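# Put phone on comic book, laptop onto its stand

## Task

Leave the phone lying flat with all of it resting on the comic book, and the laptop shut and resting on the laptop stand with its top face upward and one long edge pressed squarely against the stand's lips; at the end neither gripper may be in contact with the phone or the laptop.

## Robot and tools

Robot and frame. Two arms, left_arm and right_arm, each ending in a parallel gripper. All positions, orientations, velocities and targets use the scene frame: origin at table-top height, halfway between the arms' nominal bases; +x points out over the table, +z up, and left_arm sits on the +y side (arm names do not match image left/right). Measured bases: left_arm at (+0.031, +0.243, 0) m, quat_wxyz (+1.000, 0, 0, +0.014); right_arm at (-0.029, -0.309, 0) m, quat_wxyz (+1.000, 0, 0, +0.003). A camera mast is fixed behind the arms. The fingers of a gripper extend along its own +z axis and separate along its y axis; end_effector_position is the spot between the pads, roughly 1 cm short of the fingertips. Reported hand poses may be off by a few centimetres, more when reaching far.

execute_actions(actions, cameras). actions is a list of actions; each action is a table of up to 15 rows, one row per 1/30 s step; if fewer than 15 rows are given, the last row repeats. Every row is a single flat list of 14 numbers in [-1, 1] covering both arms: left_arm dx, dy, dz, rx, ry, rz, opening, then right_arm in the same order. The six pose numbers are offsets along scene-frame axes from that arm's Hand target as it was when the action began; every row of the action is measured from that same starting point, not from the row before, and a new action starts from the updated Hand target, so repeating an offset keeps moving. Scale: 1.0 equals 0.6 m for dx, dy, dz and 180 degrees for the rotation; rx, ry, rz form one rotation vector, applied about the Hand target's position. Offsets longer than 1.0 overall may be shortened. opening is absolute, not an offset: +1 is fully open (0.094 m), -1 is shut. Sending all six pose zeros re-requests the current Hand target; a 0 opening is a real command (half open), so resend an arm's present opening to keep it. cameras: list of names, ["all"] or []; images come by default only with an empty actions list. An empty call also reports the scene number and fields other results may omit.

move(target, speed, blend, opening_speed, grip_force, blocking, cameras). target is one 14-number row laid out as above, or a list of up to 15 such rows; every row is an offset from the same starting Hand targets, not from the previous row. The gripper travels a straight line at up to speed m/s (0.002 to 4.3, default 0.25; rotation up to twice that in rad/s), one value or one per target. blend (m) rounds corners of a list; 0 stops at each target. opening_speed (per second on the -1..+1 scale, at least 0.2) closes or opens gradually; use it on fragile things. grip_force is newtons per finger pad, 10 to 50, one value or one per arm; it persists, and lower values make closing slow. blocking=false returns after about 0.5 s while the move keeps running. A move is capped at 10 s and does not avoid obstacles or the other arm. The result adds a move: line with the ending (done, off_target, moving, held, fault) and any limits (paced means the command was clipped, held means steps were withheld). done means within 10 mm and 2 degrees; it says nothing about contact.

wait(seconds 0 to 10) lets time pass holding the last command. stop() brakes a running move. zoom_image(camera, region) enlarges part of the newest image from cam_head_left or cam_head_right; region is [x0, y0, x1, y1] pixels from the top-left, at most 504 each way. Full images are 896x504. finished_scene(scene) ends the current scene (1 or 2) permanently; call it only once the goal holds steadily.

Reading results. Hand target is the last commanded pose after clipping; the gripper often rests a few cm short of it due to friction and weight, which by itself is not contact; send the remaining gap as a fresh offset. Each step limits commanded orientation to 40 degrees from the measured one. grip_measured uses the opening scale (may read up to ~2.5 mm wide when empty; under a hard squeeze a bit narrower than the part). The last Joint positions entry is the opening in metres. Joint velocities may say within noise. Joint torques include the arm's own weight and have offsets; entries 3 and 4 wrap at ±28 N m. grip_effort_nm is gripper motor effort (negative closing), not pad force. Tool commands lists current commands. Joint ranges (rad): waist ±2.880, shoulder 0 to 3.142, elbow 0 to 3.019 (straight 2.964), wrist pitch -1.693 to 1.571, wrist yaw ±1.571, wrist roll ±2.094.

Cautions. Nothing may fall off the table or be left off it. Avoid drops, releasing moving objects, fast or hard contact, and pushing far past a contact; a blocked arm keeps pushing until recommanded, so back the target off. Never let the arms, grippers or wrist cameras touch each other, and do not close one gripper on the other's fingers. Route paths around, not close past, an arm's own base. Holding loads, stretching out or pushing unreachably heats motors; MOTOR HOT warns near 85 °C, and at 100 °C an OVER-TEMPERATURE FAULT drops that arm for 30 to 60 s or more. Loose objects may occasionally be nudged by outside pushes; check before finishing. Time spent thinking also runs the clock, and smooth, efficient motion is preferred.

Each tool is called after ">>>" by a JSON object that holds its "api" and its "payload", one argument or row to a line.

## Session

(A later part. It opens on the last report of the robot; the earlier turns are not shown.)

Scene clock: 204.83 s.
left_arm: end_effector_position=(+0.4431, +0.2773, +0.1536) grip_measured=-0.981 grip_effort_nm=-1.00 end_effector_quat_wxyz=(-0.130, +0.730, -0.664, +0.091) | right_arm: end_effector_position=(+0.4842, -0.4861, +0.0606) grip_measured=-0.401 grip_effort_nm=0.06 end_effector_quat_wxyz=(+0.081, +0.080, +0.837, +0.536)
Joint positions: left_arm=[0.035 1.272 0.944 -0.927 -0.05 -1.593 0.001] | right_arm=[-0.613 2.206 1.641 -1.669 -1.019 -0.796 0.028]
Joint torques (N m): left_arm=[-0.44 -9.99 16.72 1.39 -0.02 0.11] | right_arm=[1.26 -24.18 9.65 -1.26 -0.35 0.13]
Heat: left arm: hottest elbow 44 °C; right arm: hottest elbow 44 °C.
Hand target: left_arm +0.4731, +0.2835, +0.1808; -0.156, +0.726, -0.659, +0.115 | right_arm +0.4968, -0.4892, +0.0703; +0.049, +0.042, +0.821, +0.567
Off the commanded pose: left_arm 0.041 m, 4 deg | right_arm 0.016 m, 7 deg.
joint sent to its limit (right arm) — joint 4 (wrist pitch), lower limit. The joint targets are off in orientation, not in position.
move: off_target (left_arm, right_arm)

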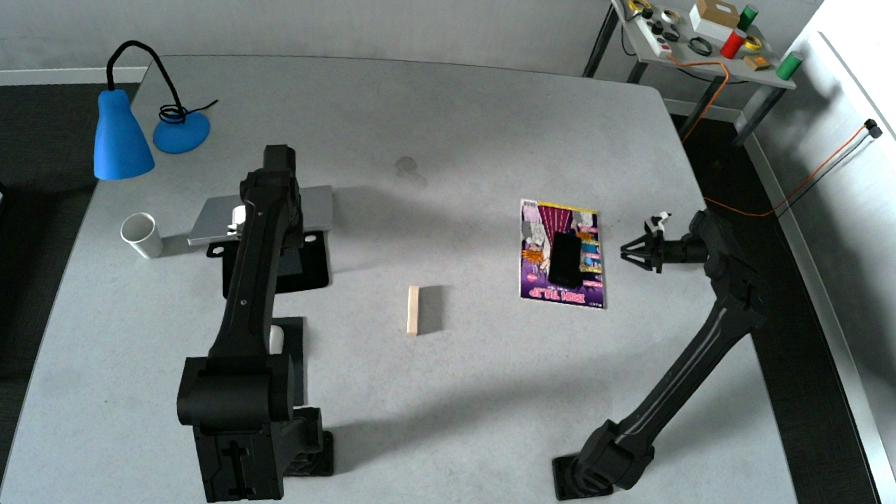

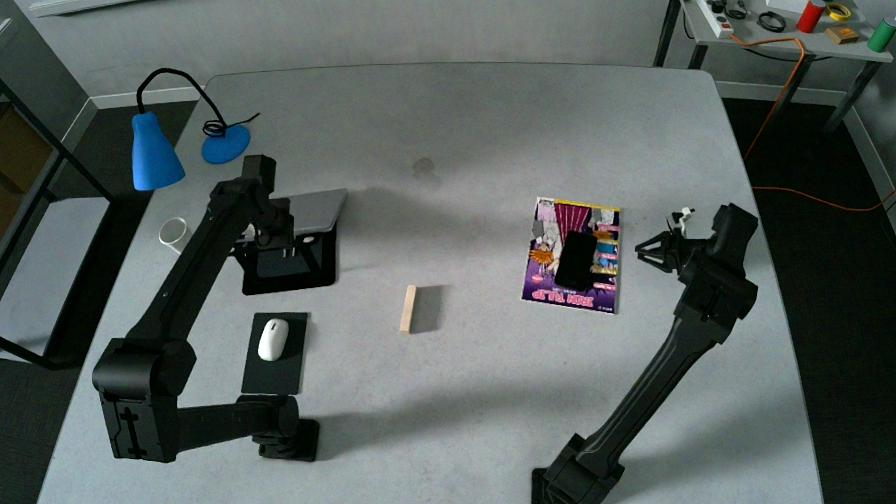

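>>> {"api": "move", "payload": {
  "target": [0.06,0.008,-0.006,0,0,0,-1,0,0,0,0,0,0,-0.4],
  "speed": 0.06
}}

>>> {"api": "move", "payload": {
  "target": [
    [-0.1,-0.01,0,0,0,0,-1,0,0,0,0,0,0,-0.4],
    [-0.17,-0.01,0.1,0,0,0,-1,0,0,0,0,0,0,-0.4],
    [-0.44,0.0,0.15,0,0,0,-1,0,0,0,0,0,0,-0.4]
  ],
  "blend": 0.02,
  "cameras": ["all"]
}}

>>> {"api": "zoom_image", "payload": {
  "camera": "cam_head_left",
  "region": [140, 150, 360, 310]
}}

>>> {"api": "zoom_image", "payload": {
  "camera": "cam_head_right",
  "region": [140, 150, 360, 310]
}}

Scene clock: 209.63 s.
left_arm: end_effector_position=(+0.4787, +0.2799, +0.1499) grip_measured=-0.981 grip_effort_nm=-1.00 end_effector_quat_wxyz=(-0.129, +0.729, -0.666, +0.091) | right_arm: end_effector_position=(+0.4842, -0.4861, +0.0606) grip_measured=-0.401 grip_effort_nm=0.06 end_effector_quat_wxyz=(+0.081, +0.080, +0.837, +0.536)
Joint positions: left_arm=[0.037 1.372 1.026 -0.911 -0.048 -1.588 0.001] | right_arm=[-0.613 2.206 1.641 -1.669 -1.019 -0.796 0.028]
Joint torques (N m): left_arm=[-0.5 -10.7 16.75 1.14 -0.03 0.13] | right_arm=[1.26 -24.18 9.66 -1.25 -0.35 0.13]
Heat: left arm: hottest elbow 44 °C; right arm: hottest elbow 44 °C.
Hand target: left_arm +0.5090, +0.2883, +0.1773; -0.156, +0.726, -0.659, +0.115 | right_arm +0.4968, -0.4892, +0.0703; +0.049, +0.042, +0.821, +0.567
Off the commanded pose: left_arm 0.042 m, 4 deg | right_arm 0.016 m, 7 deg.
joint sent to its limit (right arm) — joint 4 (wrist pitch), lower limit. The joint targets are off in orientation, not in position.
move: off_target (left_arm, right_arm)

Scene clock: 211.80 s.
left_arm: end_effector_position=(+0.2485, +0.2861, +0.2711) grip_measured=-0.981 grip_effort_nm=-1.00 end_effector_quat_wxyz=(-0.161, +0.724, -0.660, +0.120) | right_arm: end_effector_position=(+0.4842, -0.4861, +0.0606) grip_measured=-0.401 grip_effort_nm=0.06 end_effector_quat_wxyz=(+0.081, +0.080, +0.837, +0.536)
Joint positions: left_arm=[0.174 0.623 0.867 -1.411 0.005 -1.462 0.001] | right_arm=[-0.613 2.206 1.641 -1.669 -1.019 -0.796 0.028]
Joint torques (N m): left_arm=[-0.03 -1.61 10.07 0.62 0.03 0.13] | right_arm=[1.26 -24.18 9.66 -1.24 -0.35 0.13]
Heat: left arm: hottest elbow 44 °C; right arm: hottest elbow 44 °C.
Hand target: left_arm +0.2450, +0.2883, +0.2673; -0.156, +0.726, -0.659, +0.115 | right_arm +0.4968, -0.4892, +0.0703; +0.049, +0.042, +0.821, +0.567
Off the commanded pose: left_arm 0.006 m, 1 deg | right_arm 0.016 m, 7 deg.
joint sent to its limit (right arm) — joint 4 (wrist pitch), lower limit. The joint targets are off in orientation, not in position.
move: off_target (right_arm)

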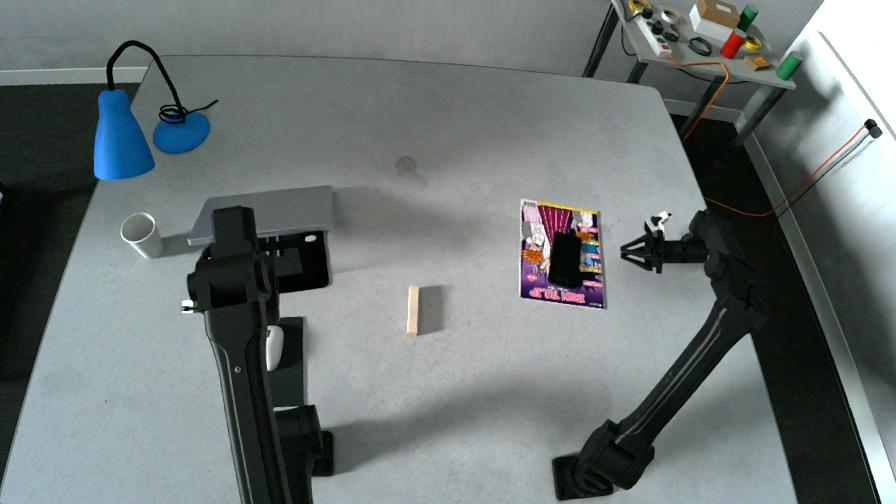

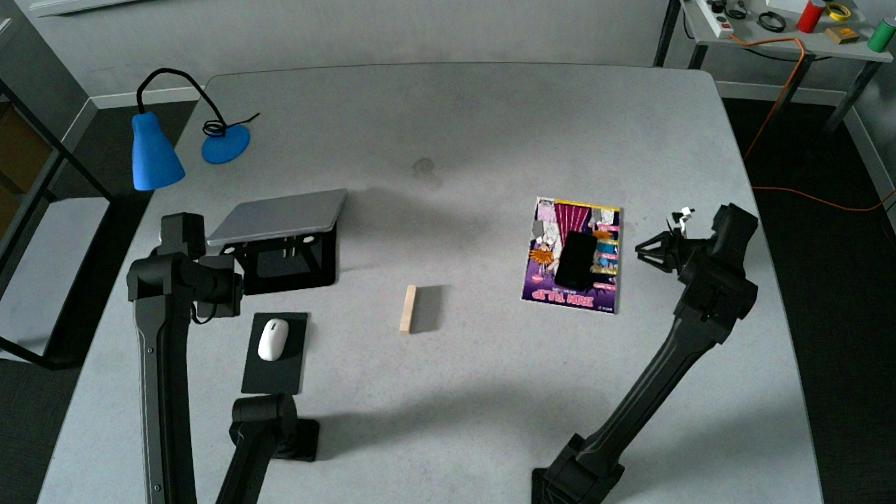

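Scaled by 2.291.

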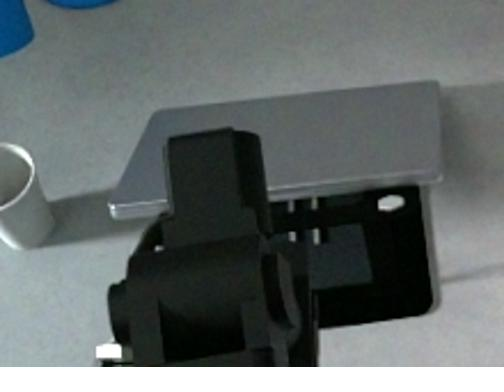

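Scaled by 2.291.

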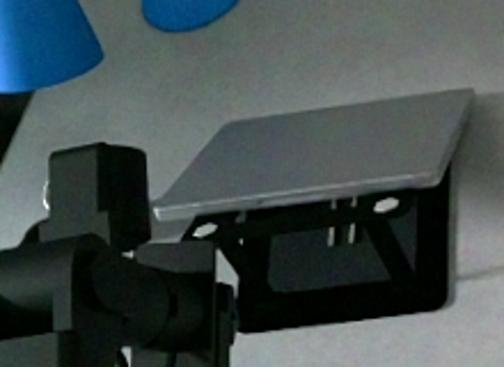

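>>> {"api": "move", "payload": {
  "target": [
    [0.265,-0.05,-0.05,0,0,0,-1,0,0,0,0,0,0,-0.4],
    [0.265,-0.05,-0.165,0,0,0,-1,0,0,0,0,0,0,-0.4],
    [0.4,-0.03,-0.165,0,0,0,-1,0,0,0,0,0,0,-0.4]
  ],
  "speed": [0.2,0.12,0.06]
}}

>>> {"api": "zoom_image", "payload": {
  "camera": "cam_head_right",
  "region": [140, 150, 360, 310]
}}

>>> {"api": "move", "payload": {
  "target": [
    [-0.1,-0.01,0,0,0,0,-1,0,0,0,0,0,0,-0.4],
    [-0.17,-0.01,0.1,0,0,0,-1,0,0,0,0,0,0,-0.4],
    [-0.45,0.1,0.15,0,0,0,-1,0,0,0,0,0,0,-0.4]
  ],
  "blend": 0.02,
  "cameras": ["all"]
}}

>>> {"api": "zoom_image", "payload": {
  "camera": "cam_head_left",
  "region": [140, 150, 360, 310]
}}

>>> {"api": "zoom_image", "payload": {
  "camera": "cam_head_right",
  "region": [140, 150, 360, 310]
}}

Scene clock: 221.67 s.
left_arm: end_effector_position=(+0.4308, +0.2628, +0.1296) grip_measured=-0.981 grip_effort_nm=-1.00 end_effector_quat_wxyz=(-0.111, +0.733, -0.667, +0.072) | right_arm: end_effector_position=(+0.4842, -0.4861, +0.0606) grip_measured=-0.401 grip_effort_nm=0.06 end_effector_quat_wxyz=(+0.081, +0.080, +0.837, +0.536)
Joint positions: left_arm=[-0.004 1.293 0.906 -0.924 -0.061 -1.633 0.001] | right_arm=[-0.613 2.206 1.641 -1.669 -1.019 -0.796 0.028]
Joint torques (N m): left_arm=[-0.44 -8.76 19.58 2.26 -0.15 0.16] | right_arm=[1.2 -24.06 9.68 -1.26 -0.35 0.13]
Heat: left arm: hottest elbow 43 °C; right arm: hottest elbow 44 °C.
Hand target: left_arm +0.4851, +0.2702, +0.1684; -0.156, +0.726, -0.660, +0.115 | right_arm +0.4968, -0.4892, +0.0703; +0.049, +0.042, +0.821, +0.567
Off the commanded pose: left_arm 0.067 m, 7 deg | right_arm 0.016 m, 7 deg.
joint sent to its limit (right arm) — joint 4 (wrist pitch), lower limit. The joint targets are off in orientation, not in position.
move: off_target (left_arm, right_arm)

Scaled by 2.291.
This view is cut from an older image: the scene may have changed since it was taken.

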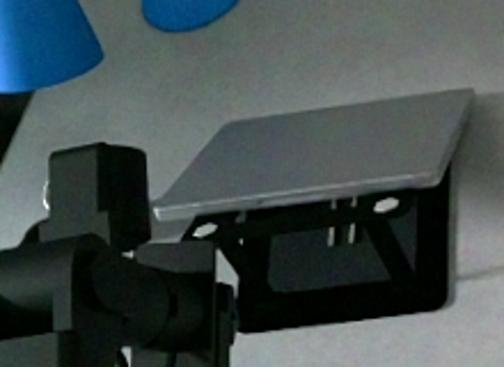

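Scene clock: 224.17 s.
left_arm: end_effector_position=(+0.2171, +0.3285, +0.2599) grip_measured=-0.981 grip_effort_nm=-0.99 end_effector_quat_wxyz=(-0.161, +0.724, -0.660, +0.118) | right_arm: end_effector_position=(+0.4842, -0.4861, +0.0606) grip_measured=-0.401 grip_effort_nm=0.06 end_effector_quat_wxyz=(+0.081, +0.080, +0.837, +0.536)
Joint positions: left_arm=[0.517 0.58 0.828 -1.44 0.133 -1.143 0.001] | right_arm=[-0.613 2.206 1.641 -1.669 -1.019 -0.796 0.028]
Joint torques (N m): left_arm=[0.5 -1.08 10.61 0.65 0.12 0.13] | right_arm=[1.2 -24.18 9.68 -1.28 -0.35 0.13]
Heat: left arm: hottest elbow 43 °C; right arm: hottest elbow 44 °C.
Hand target: left_arm +0.2150, +0.3302, +0.2583; -0.156, +0.726, -0.659, +0.115 | right_arm +0.4968, -0.4892, +0.0703; +0.049, +0.042, +0.821, +0.567
Off the commanded pose: left_arm 0.003 m, 1 deg | right_arm 0.016 m, 7 deg.
joint sent to its limit (right arm) — joint 4 (wrist pitch), lower limit. The joint targets are off in orientation, not in position.
move: off_target (right_arm)

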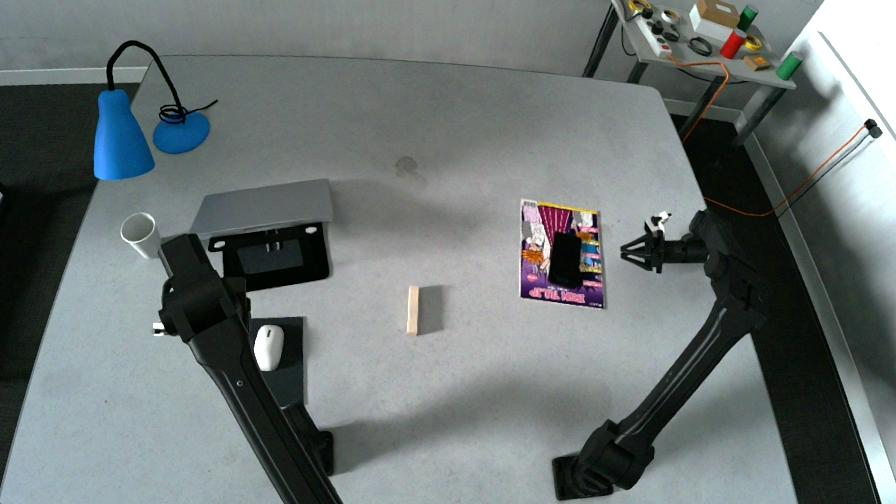

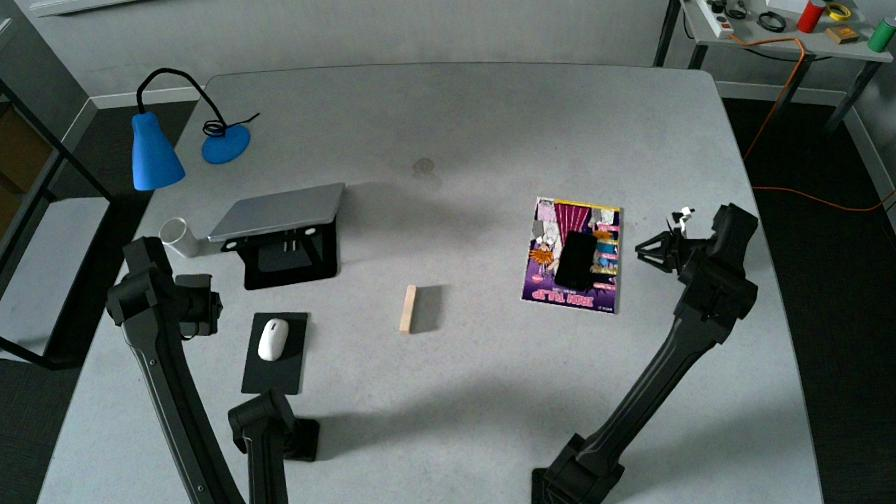

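Scaled by 2.291.

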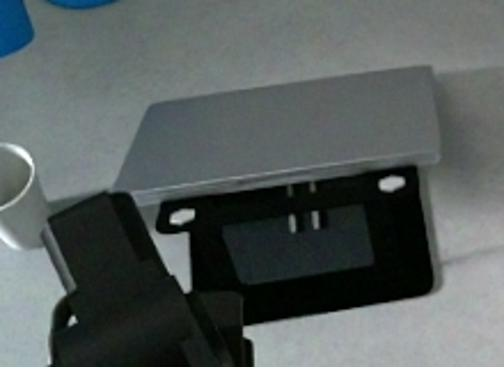

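Scaled by 2.291.

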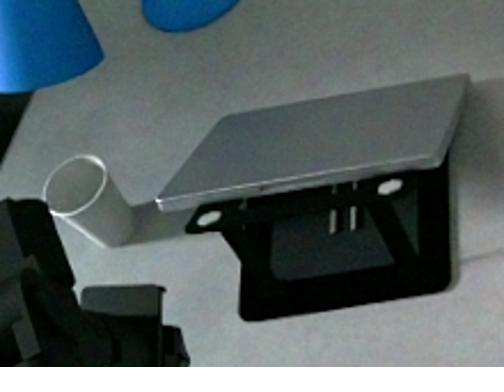

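>>> {"api": "zoom_image", "payload": {
  "camera": "cam_head_left",
  "region": [185, 170, 345, 260]
}}

>>> {"api": "zoom_image", "payload": {
  "camera": "cam_head_right",
  "region": [200, 175, 360, 265]
}}

Scaled by 3.150.

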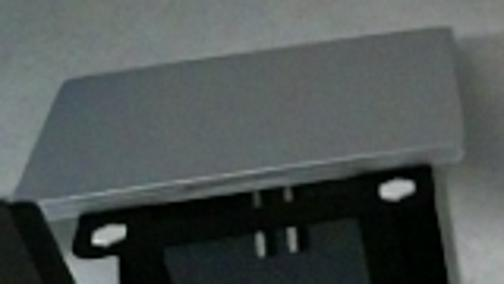

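Scaled by 3.150.

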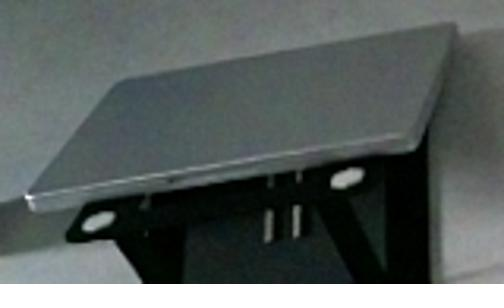

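>>> {"api": "move", "payload": {
  "target": [
    [0.375,-0.12,-0.05,0,0,0,-1,0,0,0,0,0,0,-0.4],
    [0.375,-0.12,-0.135,0,0,0,-1,0,0,0,0,0,0,-0.4]
  ],
  "speed": [0.2,0.1]
}}

Scene clock: 244.60 s.
left_arm: end_effector_position=(+0.4377, +0.2626, +0.1815) grip_measured=-0.981 grip_effort_nm=-0.99 end_effector_quat_wxyz=(-0.155, +0.727, -0.659, +0.114) | right_arm: end_effector_position=(+0.4842, -0.4861, +0.0606) grip_measured=-0.401 grip_effort_nm=0.06 end_effector_quat_wxyz=(+0.081, +0.080, +0.837, +0.536)
Joint positions: left_arm=[-0.008 1.194 0.939 -0.935 -0.068 -1.635 0.001] | right_arm=[-0.613 2.206 1.641 -1.669 -1.019 -0.796 0.028]
Joint torques (N m): left_arm=[-2.73 -9.17 9.89 1.59 -0.27 -0.05] | right_arm=[1.26 -24.23 9.66 -1.26 -0.35 0.13]
Heat: left arm: hottest elbow 42 °C; right arm: hottest elbow 44 °C.
Hand target: left_arm +0.4400, +0.2581, +0.1772; -0.156, +0.726, -0.660, +0.115 | right_arm +0.4968, -0.4892, +0.0703; +0.049, +0.042, +0.821, +0.567
Off the commanded pose: left_arm 0.006 m, 0 deg | right_arm 0.016 m, 7 deg.
joint sent to its limit (right arm) — joint 4 (wrist pitch), lower limit. The joint targets are off in orientation, not in position.
move: off_target (right_arm)

>>> {"api": "move", "payload": {
  "target": [
    [-0.03,0,0,0,0,0,-1,0,0,0,0,0,0,-0.4],
    [-0.03,0,-0.06,0,0,0,-1,0,0,0,0,0,0,-0.4]
  ],
  "speed": 0.1,
  "cameras": ["all"]
}}

>>> {"api": "zoom_image", "payload": {
  "camera": "cam_head_right",
  "region": [200, 165, 360, 265]
}}

Scene clock: 248.77 s.
left_arm: end_effector_position=(+0.4210, +0.2623, +0.1472) grip_measured=-0.981 grip_effort_nm=-0.99 end_effector_quat_wxyz=(-0.156, +0.727, -0.659, +0.115) | right_arm: end_effector_position=(+0.4842, -0.4861, +0.0606) grip_measured=-0.401 grip_effort_nm=0.06 end_effector_quat_wxyz=(+0.081, +0.080, +0.837, +0.536)
Joint positions: left_arm=[-0.008 1.174 0.828 -0.84 -0.068 -1.635 0.001] | right_arm=[-0.613 2.206 1.641 -1.669 -1.019 -0.796 0.028]
Joint torques (N m): left_arm=[-2.32 -8.29 9.46 1.57 -0.25 -0.08] | right_arm=[1.32 -24.18 9.66 -1.28 -0.35 0.13]
Heat: left arm: hottest elbow 41 °C; right arm: hottest elbow 44 °C.
Hand target: left_arm +0.4221, +0.2581, +0.1413; -0.156, +0.726, -0.660, +0.115 | right_arm +0.4968, -0.4892, +0.0703; +0.049, +0.042, +0.821, +0.567
Off the commanded pose: left_arm 0.007 m, 0 deg | right_arm 0.016 m, 7 deg.
joint sent to its limit (right arm) — joint 4 (wrist pitch), lower limit. The joint targets are off in orientation, not in position.
move: off_target (right_arm)

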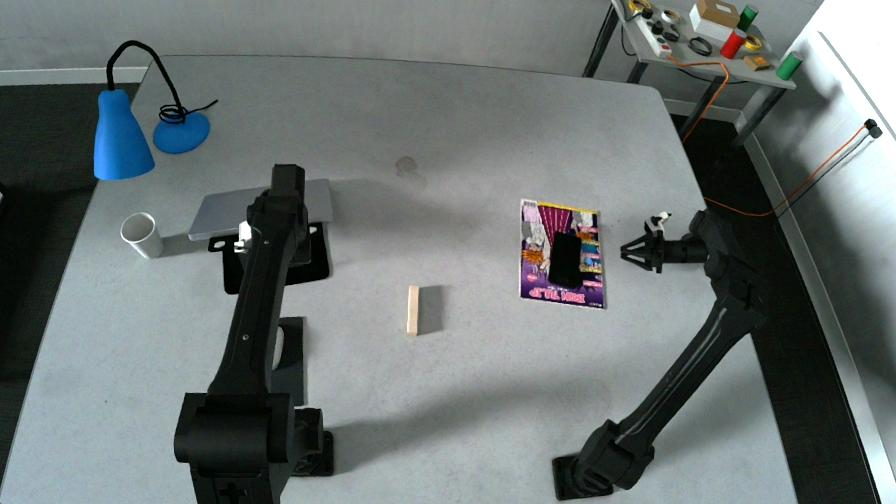

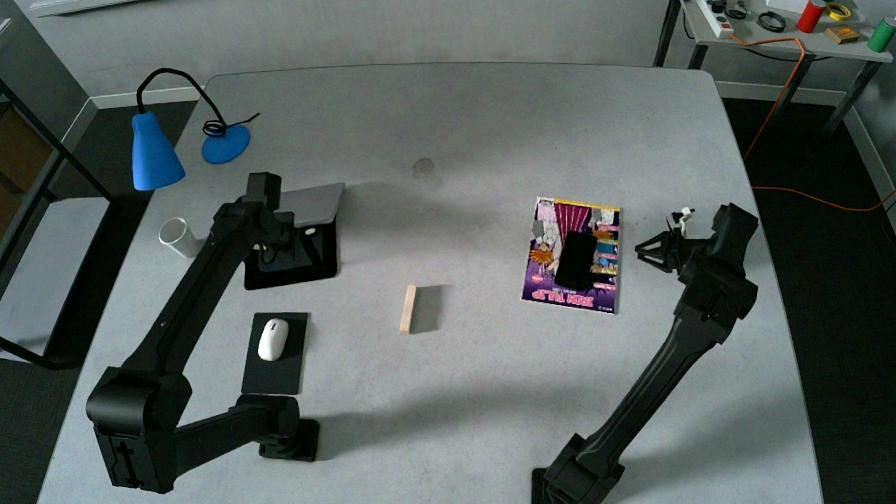

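Scaled by 3.150.

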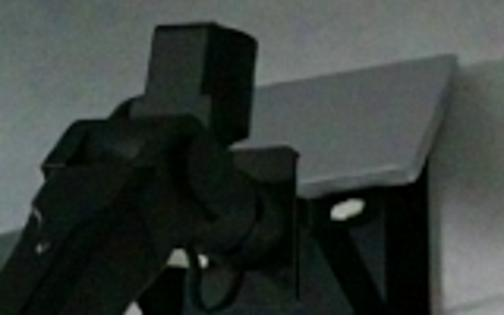

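>>> {"api": "move", "payload": {
  "target": [0.08,0.012,-0.004,0,0,0,-1,0,0,0,0,0,0,-0.4],
  "speed": 0.05
}}

Scene clock: 251.57 s.
left_arm: end_effector_position=(+0.4305, +0.2623, +0.1105) grip_measured=-0.981 grip_effort_nm=-0.99 end_effector_quat_wxyz=(-0.128, +0.731, -0.664, +0.086) | right_arm: end_effector_position=(+0.4842, -0.4861, +0.0606) grip_measured=-0.401 grip_effort_nm=0.06 end_effector_quat_wxyz=(+0.081, +0.080, +0.837, +0.536)
Joint positions: left_arm=[-0.008 1.291 0.84 -0.817 -0.067 -1.635 0.001] | right_arm=[-0.613 2.206 1.641 -1.669 -1.019 -0.796 0.028]
Joint torques (N m): left_arm=[-0.73 -8.29 17.33 1.42 -0.05 0.13] | right_arm=[1.26 -24.18 9.66 -1.26 -0.35 0.13]
Heat: left arm: hottest elbow 41 °C; right arm: hottest elbow 44 °C.
Hand target: left_arm +0.4701, +0.2653, +0.1390; -0.156, +0.726, -0.660, +0.115 | right_arm +0.4968, -0.4892, +0.0703; +0.049, +0.042, +0.821, +0.567
Off the commanded pose: left_arm 0.049 m, 5 deg | right_arm 0.016 m, 7 deg.
joint sent to its limit (right arm) — joint 4 (wrist pitch), lower limit. The joint targets are off in orientation, not in position.
move: off_target (left_arm, right_arm)

>>> {"api": "move", "payload": {
  "target": [
    [-0.07,0,-0.01,0,0,0,-1,0,0,0,0,0,0,-0.4],
    [-0.07,0,0.06,0,0,0,-1,0,0,0,0,0,0,-0.4]
  ],
  "speed": 0.1
}}

>>> {"api": "move", "payload": {
  "target": [0.025,0,0,0,0,0,-1,0,0,0,0,0,0,-0.4],
  "speed": 0.05
}}

Scene clock: 255.80 s.
left_arm: end_effector_position=(+0.4039, +0.2615, +0.1380) grip_measured=-0.981 grip_effort_nm=-0.99 end_effector_quat_wxyz=(-0.129, +0.731, -0.665, +0.088) | right_arm: end_effector_position=(+0.4842, -0.4861, +0.0606) grip_measured=-0.401 grip_effort_nm=0.06 end_effector_quat_wxyz=(+0.081, +0.080, +0.837, +0.536)
Joint positions: left_arm=[-0.008 1.181 0.826 -0.91 -0.065 -1.634 0.001] | right_arm=[-0.613 2.206 1.641 -1.669 -1.019 -0.796 0.028]
Joint torques (N m): left_arm=[-0.73 -10.05 16.8 0.7 -0.06 0.11] | right_arm=[1.2 -24.18 9.63 -1.25 -0.34 0.13]
Heat: left arm: hottest elbow 41 °C; right arm: hottest elbow 44 °C.
Hand target: left_arm +0.4281, +0.2653, +0.1750; -0.156, +0.726, -0.660, +0.115 | right_arm +0.4968, -0.4892, +0.0703; +0.049, +0.042, +0.821, +0.567
Off the commanded pose: left_arm 0.044 m, 4 deg | right_arm 0.016 m, 7 deg.
joint sent to its limit (right arm) — joint 4 (wrist pitch), lower limit. The joint targets are off in orientation, not in position.
move: off_target (left_arm, right_arm)

Scene clock: 256.80 s.
left_arm: end_effector_position=(+0.4173, +0.2618, +0.1480) grip_measured=-0.981 grip_effort_nm=-0.99 end_effector_quat_wxyz=(-0.136, +0.730, -0.663, +0.095) | right_arm: end_effector_position=(+0.4842, -0.4861, +0.0606) grip_measured=-0.401 grip_effort_nm=0.06 end_effector_quat_wxyz=(+0.081, +0.080, +0.837, +0.536)
Joint positions: left_arm=[-0.008 1.197 0.862 -0.91 -0.065 -1.634 0.001] | right_arm=[-0.613 2.206 1.641 -1.669 -1.019 -0.796 0.028]
Joint torques (N m): left_arm=[-1.38 -8.59 16.72 0.77 -0.11 0.1] | right_arm=[1.2 -24.18 9.66 -1.26 -0.35 0.13]
Heat: left arm: hottest elbow 41 °C; right arm: hottest elbow 44 °C.
Hand target: left_arm +0.4431, +0.2653, +0.1750; -0.156, +0.726, -0.660, +0.115 | right_arm +0.4968, -0.4892, +0.0703; +0.049, +0.042, +0.821, +0.567
Off the commanded pose: left_arm 0.038 m, 3 deg | right_arm 0.016 m, 7 deg.
joint sent to its limit (right arm) — joint 4 (wrist pitch), lower limit. The joint targets are off in orientation, not in position.
move: off_target (left_arm, right_arm)

>>> {"api": "move", "payload": {
  "target": [0.1,0.015,-0.012,0,0,0,-1,0,0,0,0,0,0,-0.4],
  "speed": 0.05,
  "cameras": ["all"]
}}

>>> {"api": "zoom_image", "payload": {
  "camera": "cam_head_right",
  "region": [200, 165, 360, 265]
}}

Scene clock: 261.13 s.
left_arm: end_effector_position=(+0.4498, +0.2624, +0.1326) grip_measured=-0.981 grip_effort_nm=-0.99 end_effector_quat_wxyz=(-0.112, +0.731, -0.669, +0.075) | right_arm: end_effector_position=(+0.4842, -0.4861, +0.0606) grip_measured=-0.401 grip_effort_nm=0.06 end_effector_quat_wxyz=(+0.081, +0.080, +0.837, +0.536)
Joint positions: left_arm=[-0.005 1.338 0.954 -0.922 -0.057 -1.628 0.001] | right_arm=[-0.613 2.206 1.641 -1.669 -1.019 -0.796 0.028]
Joint torques (N m): left_arm=[0.44 -9.29 19.14 2.47 -0.21 0.16] | right_arm=[1.2 -24.18 9.66 -1.26 -0.35 0.13]
Heat: left arm: hottest elbow 42 °C; right arm: hottest elbow 44 °C.
Hand target: left_arm +0.5031, +0.2744, +0.1677; -0.156, +0.726, -0.660, +0.115 | right_arm +0.4968, -0.4892, +0.0703; +0.049, +0.042, +0.821, +0.567
Off the commanded pose: left_arm 0.065 m, 7 deg | right_arm 0.016 m, 7 deg.
joint sent to its limit (right arm) — joint 4 (wrist pitch), lower limit. The joint targets are off in orientation, not in position.
move: off_target (left_arm, right_arm)

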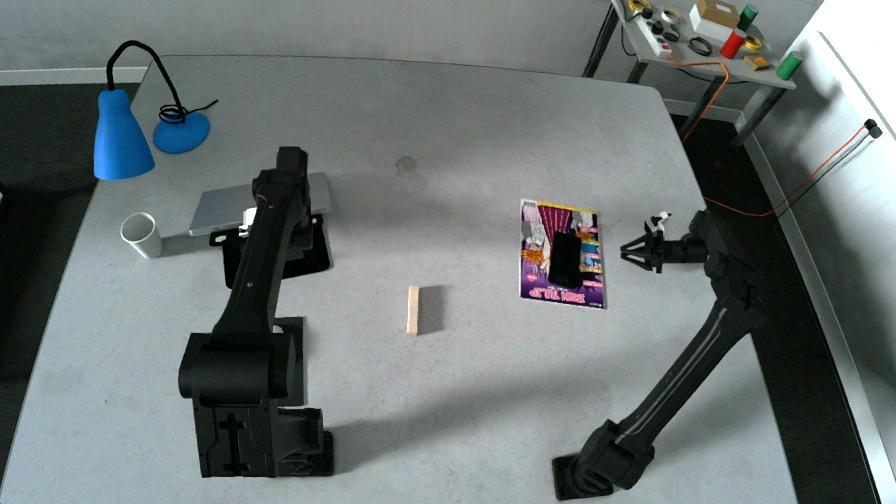

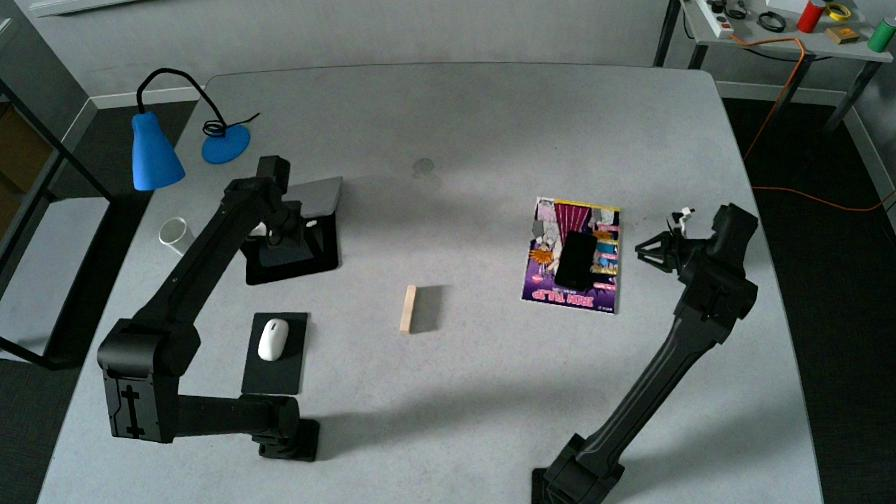

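Scaled by 3.150.

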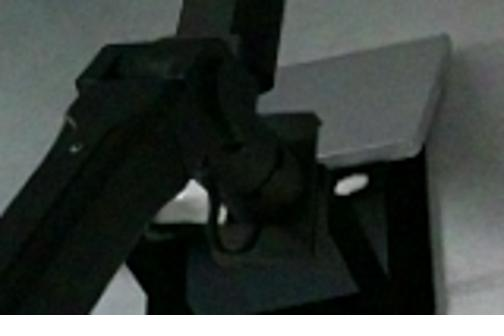

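>>> {"api": "move", "payload": {
  "target": [
    [-0.1,-0.01,0,0,0,0,-1,0,0,0,0,0,0,-0.4],
    [-0.17,-0.01,0.1,0,0,0,-1,0,0,0,0,0,0,-0.4],
    [-0.48,0.15,0.15,0,0,0,-1,0,0,0,0,0,0,-0.4]
  ],
  "blend": 0.02,
  "cameras": ["all"]
}}

>>> {"api": "zoom_image", "payload": {
  "camera": "cam_head_left",
  "region": [185, 160, 345, 260]
}}

>>> {"api": "zoom_image", "payload": {
  "camera": "cam_head_right",
  "region": [200, 165, 360, 265]
}}

Scene clock: 267.27 s.
left_arm: end_effector_position=(+0.2167, +0.3622, +0.2586) grip_measured=-0.981 grip_effort_nm=-0.99 end_effector_quat_wxyz=(-0.161, +0.724, -0.661, +0.116) | right_arm: end_effector_position=(+0.4842, -0.4861, +0.0606) grip_measured=-0.401 grip_effort_nm=0.06 end_effector_quat_wxyz=(+0.081, +0.080, +0.837, +0.536)
Joint positions: left_arm=[0.698 0.644 0.844 -1.419 0.195 -0.971 0.001] | right_arm=[-0.613 2.206 1.641 -1.669 -1.019 -0.796 0.028]
Joint torques (N m): left_arm=[-0.09 -0.79 10.81 0.61 0.17 0.14] | right_arm=[1.14 -24.12 9.65 -1.25 -0.36 0.13]
Heat: left arm: hottest elbow 43 °C; right arm: hottest elbow 44 °C.
Hand target: left_arm +0.2150, +0.3644, +0.2577; -0.156, +0.726, -0.659, +0.115 | right_arm +0.4968, -0.4892, +0.0703; +0.049, +0.042, +0.821, +0.567
Off the commanded pose: left_arm 0.003 m, 1 deg | right_arm 0.016 m, 7 deg.
joint sent to its limit (right arm) — joint 4 (wrist pitch), lower limit. The joint targets are off in orientation, not in position.
move: off_target (right_arm)

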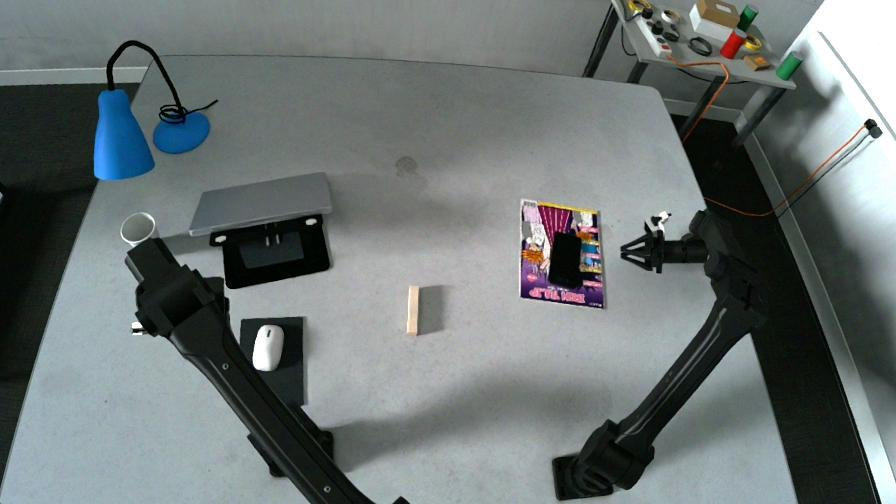

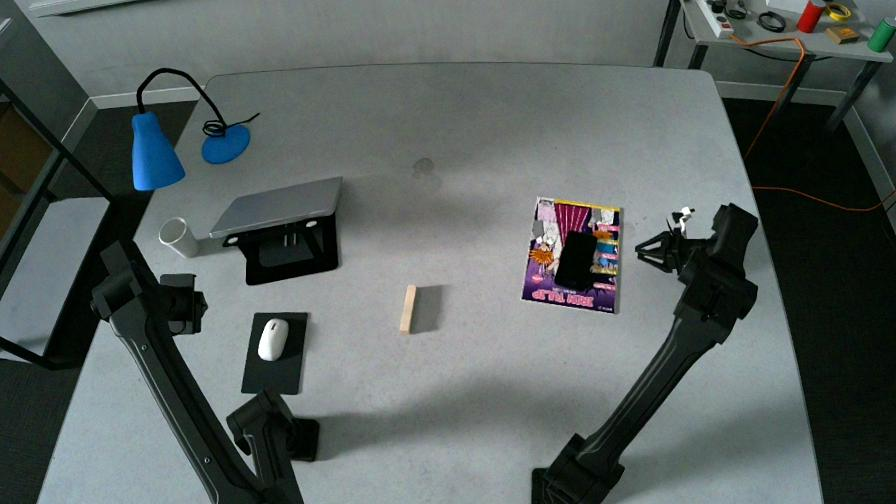

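Scaled by 3.150.

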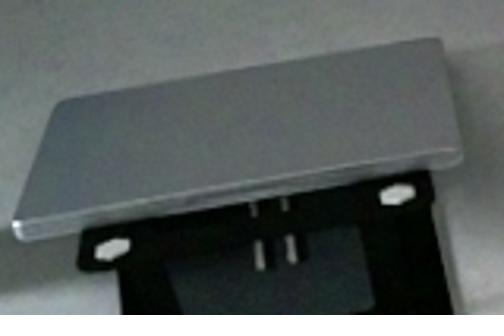

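Scaled by 3.150.

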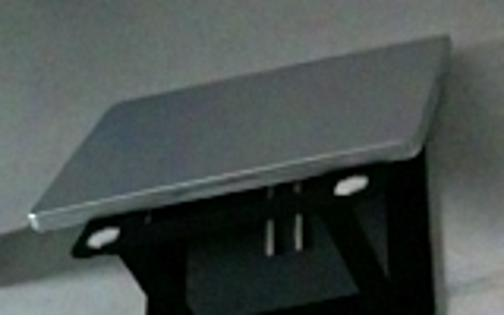

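>>> {"api": "finished_scene", "payload": {
  "scene": 2
}}

The scene is finished: the task was done.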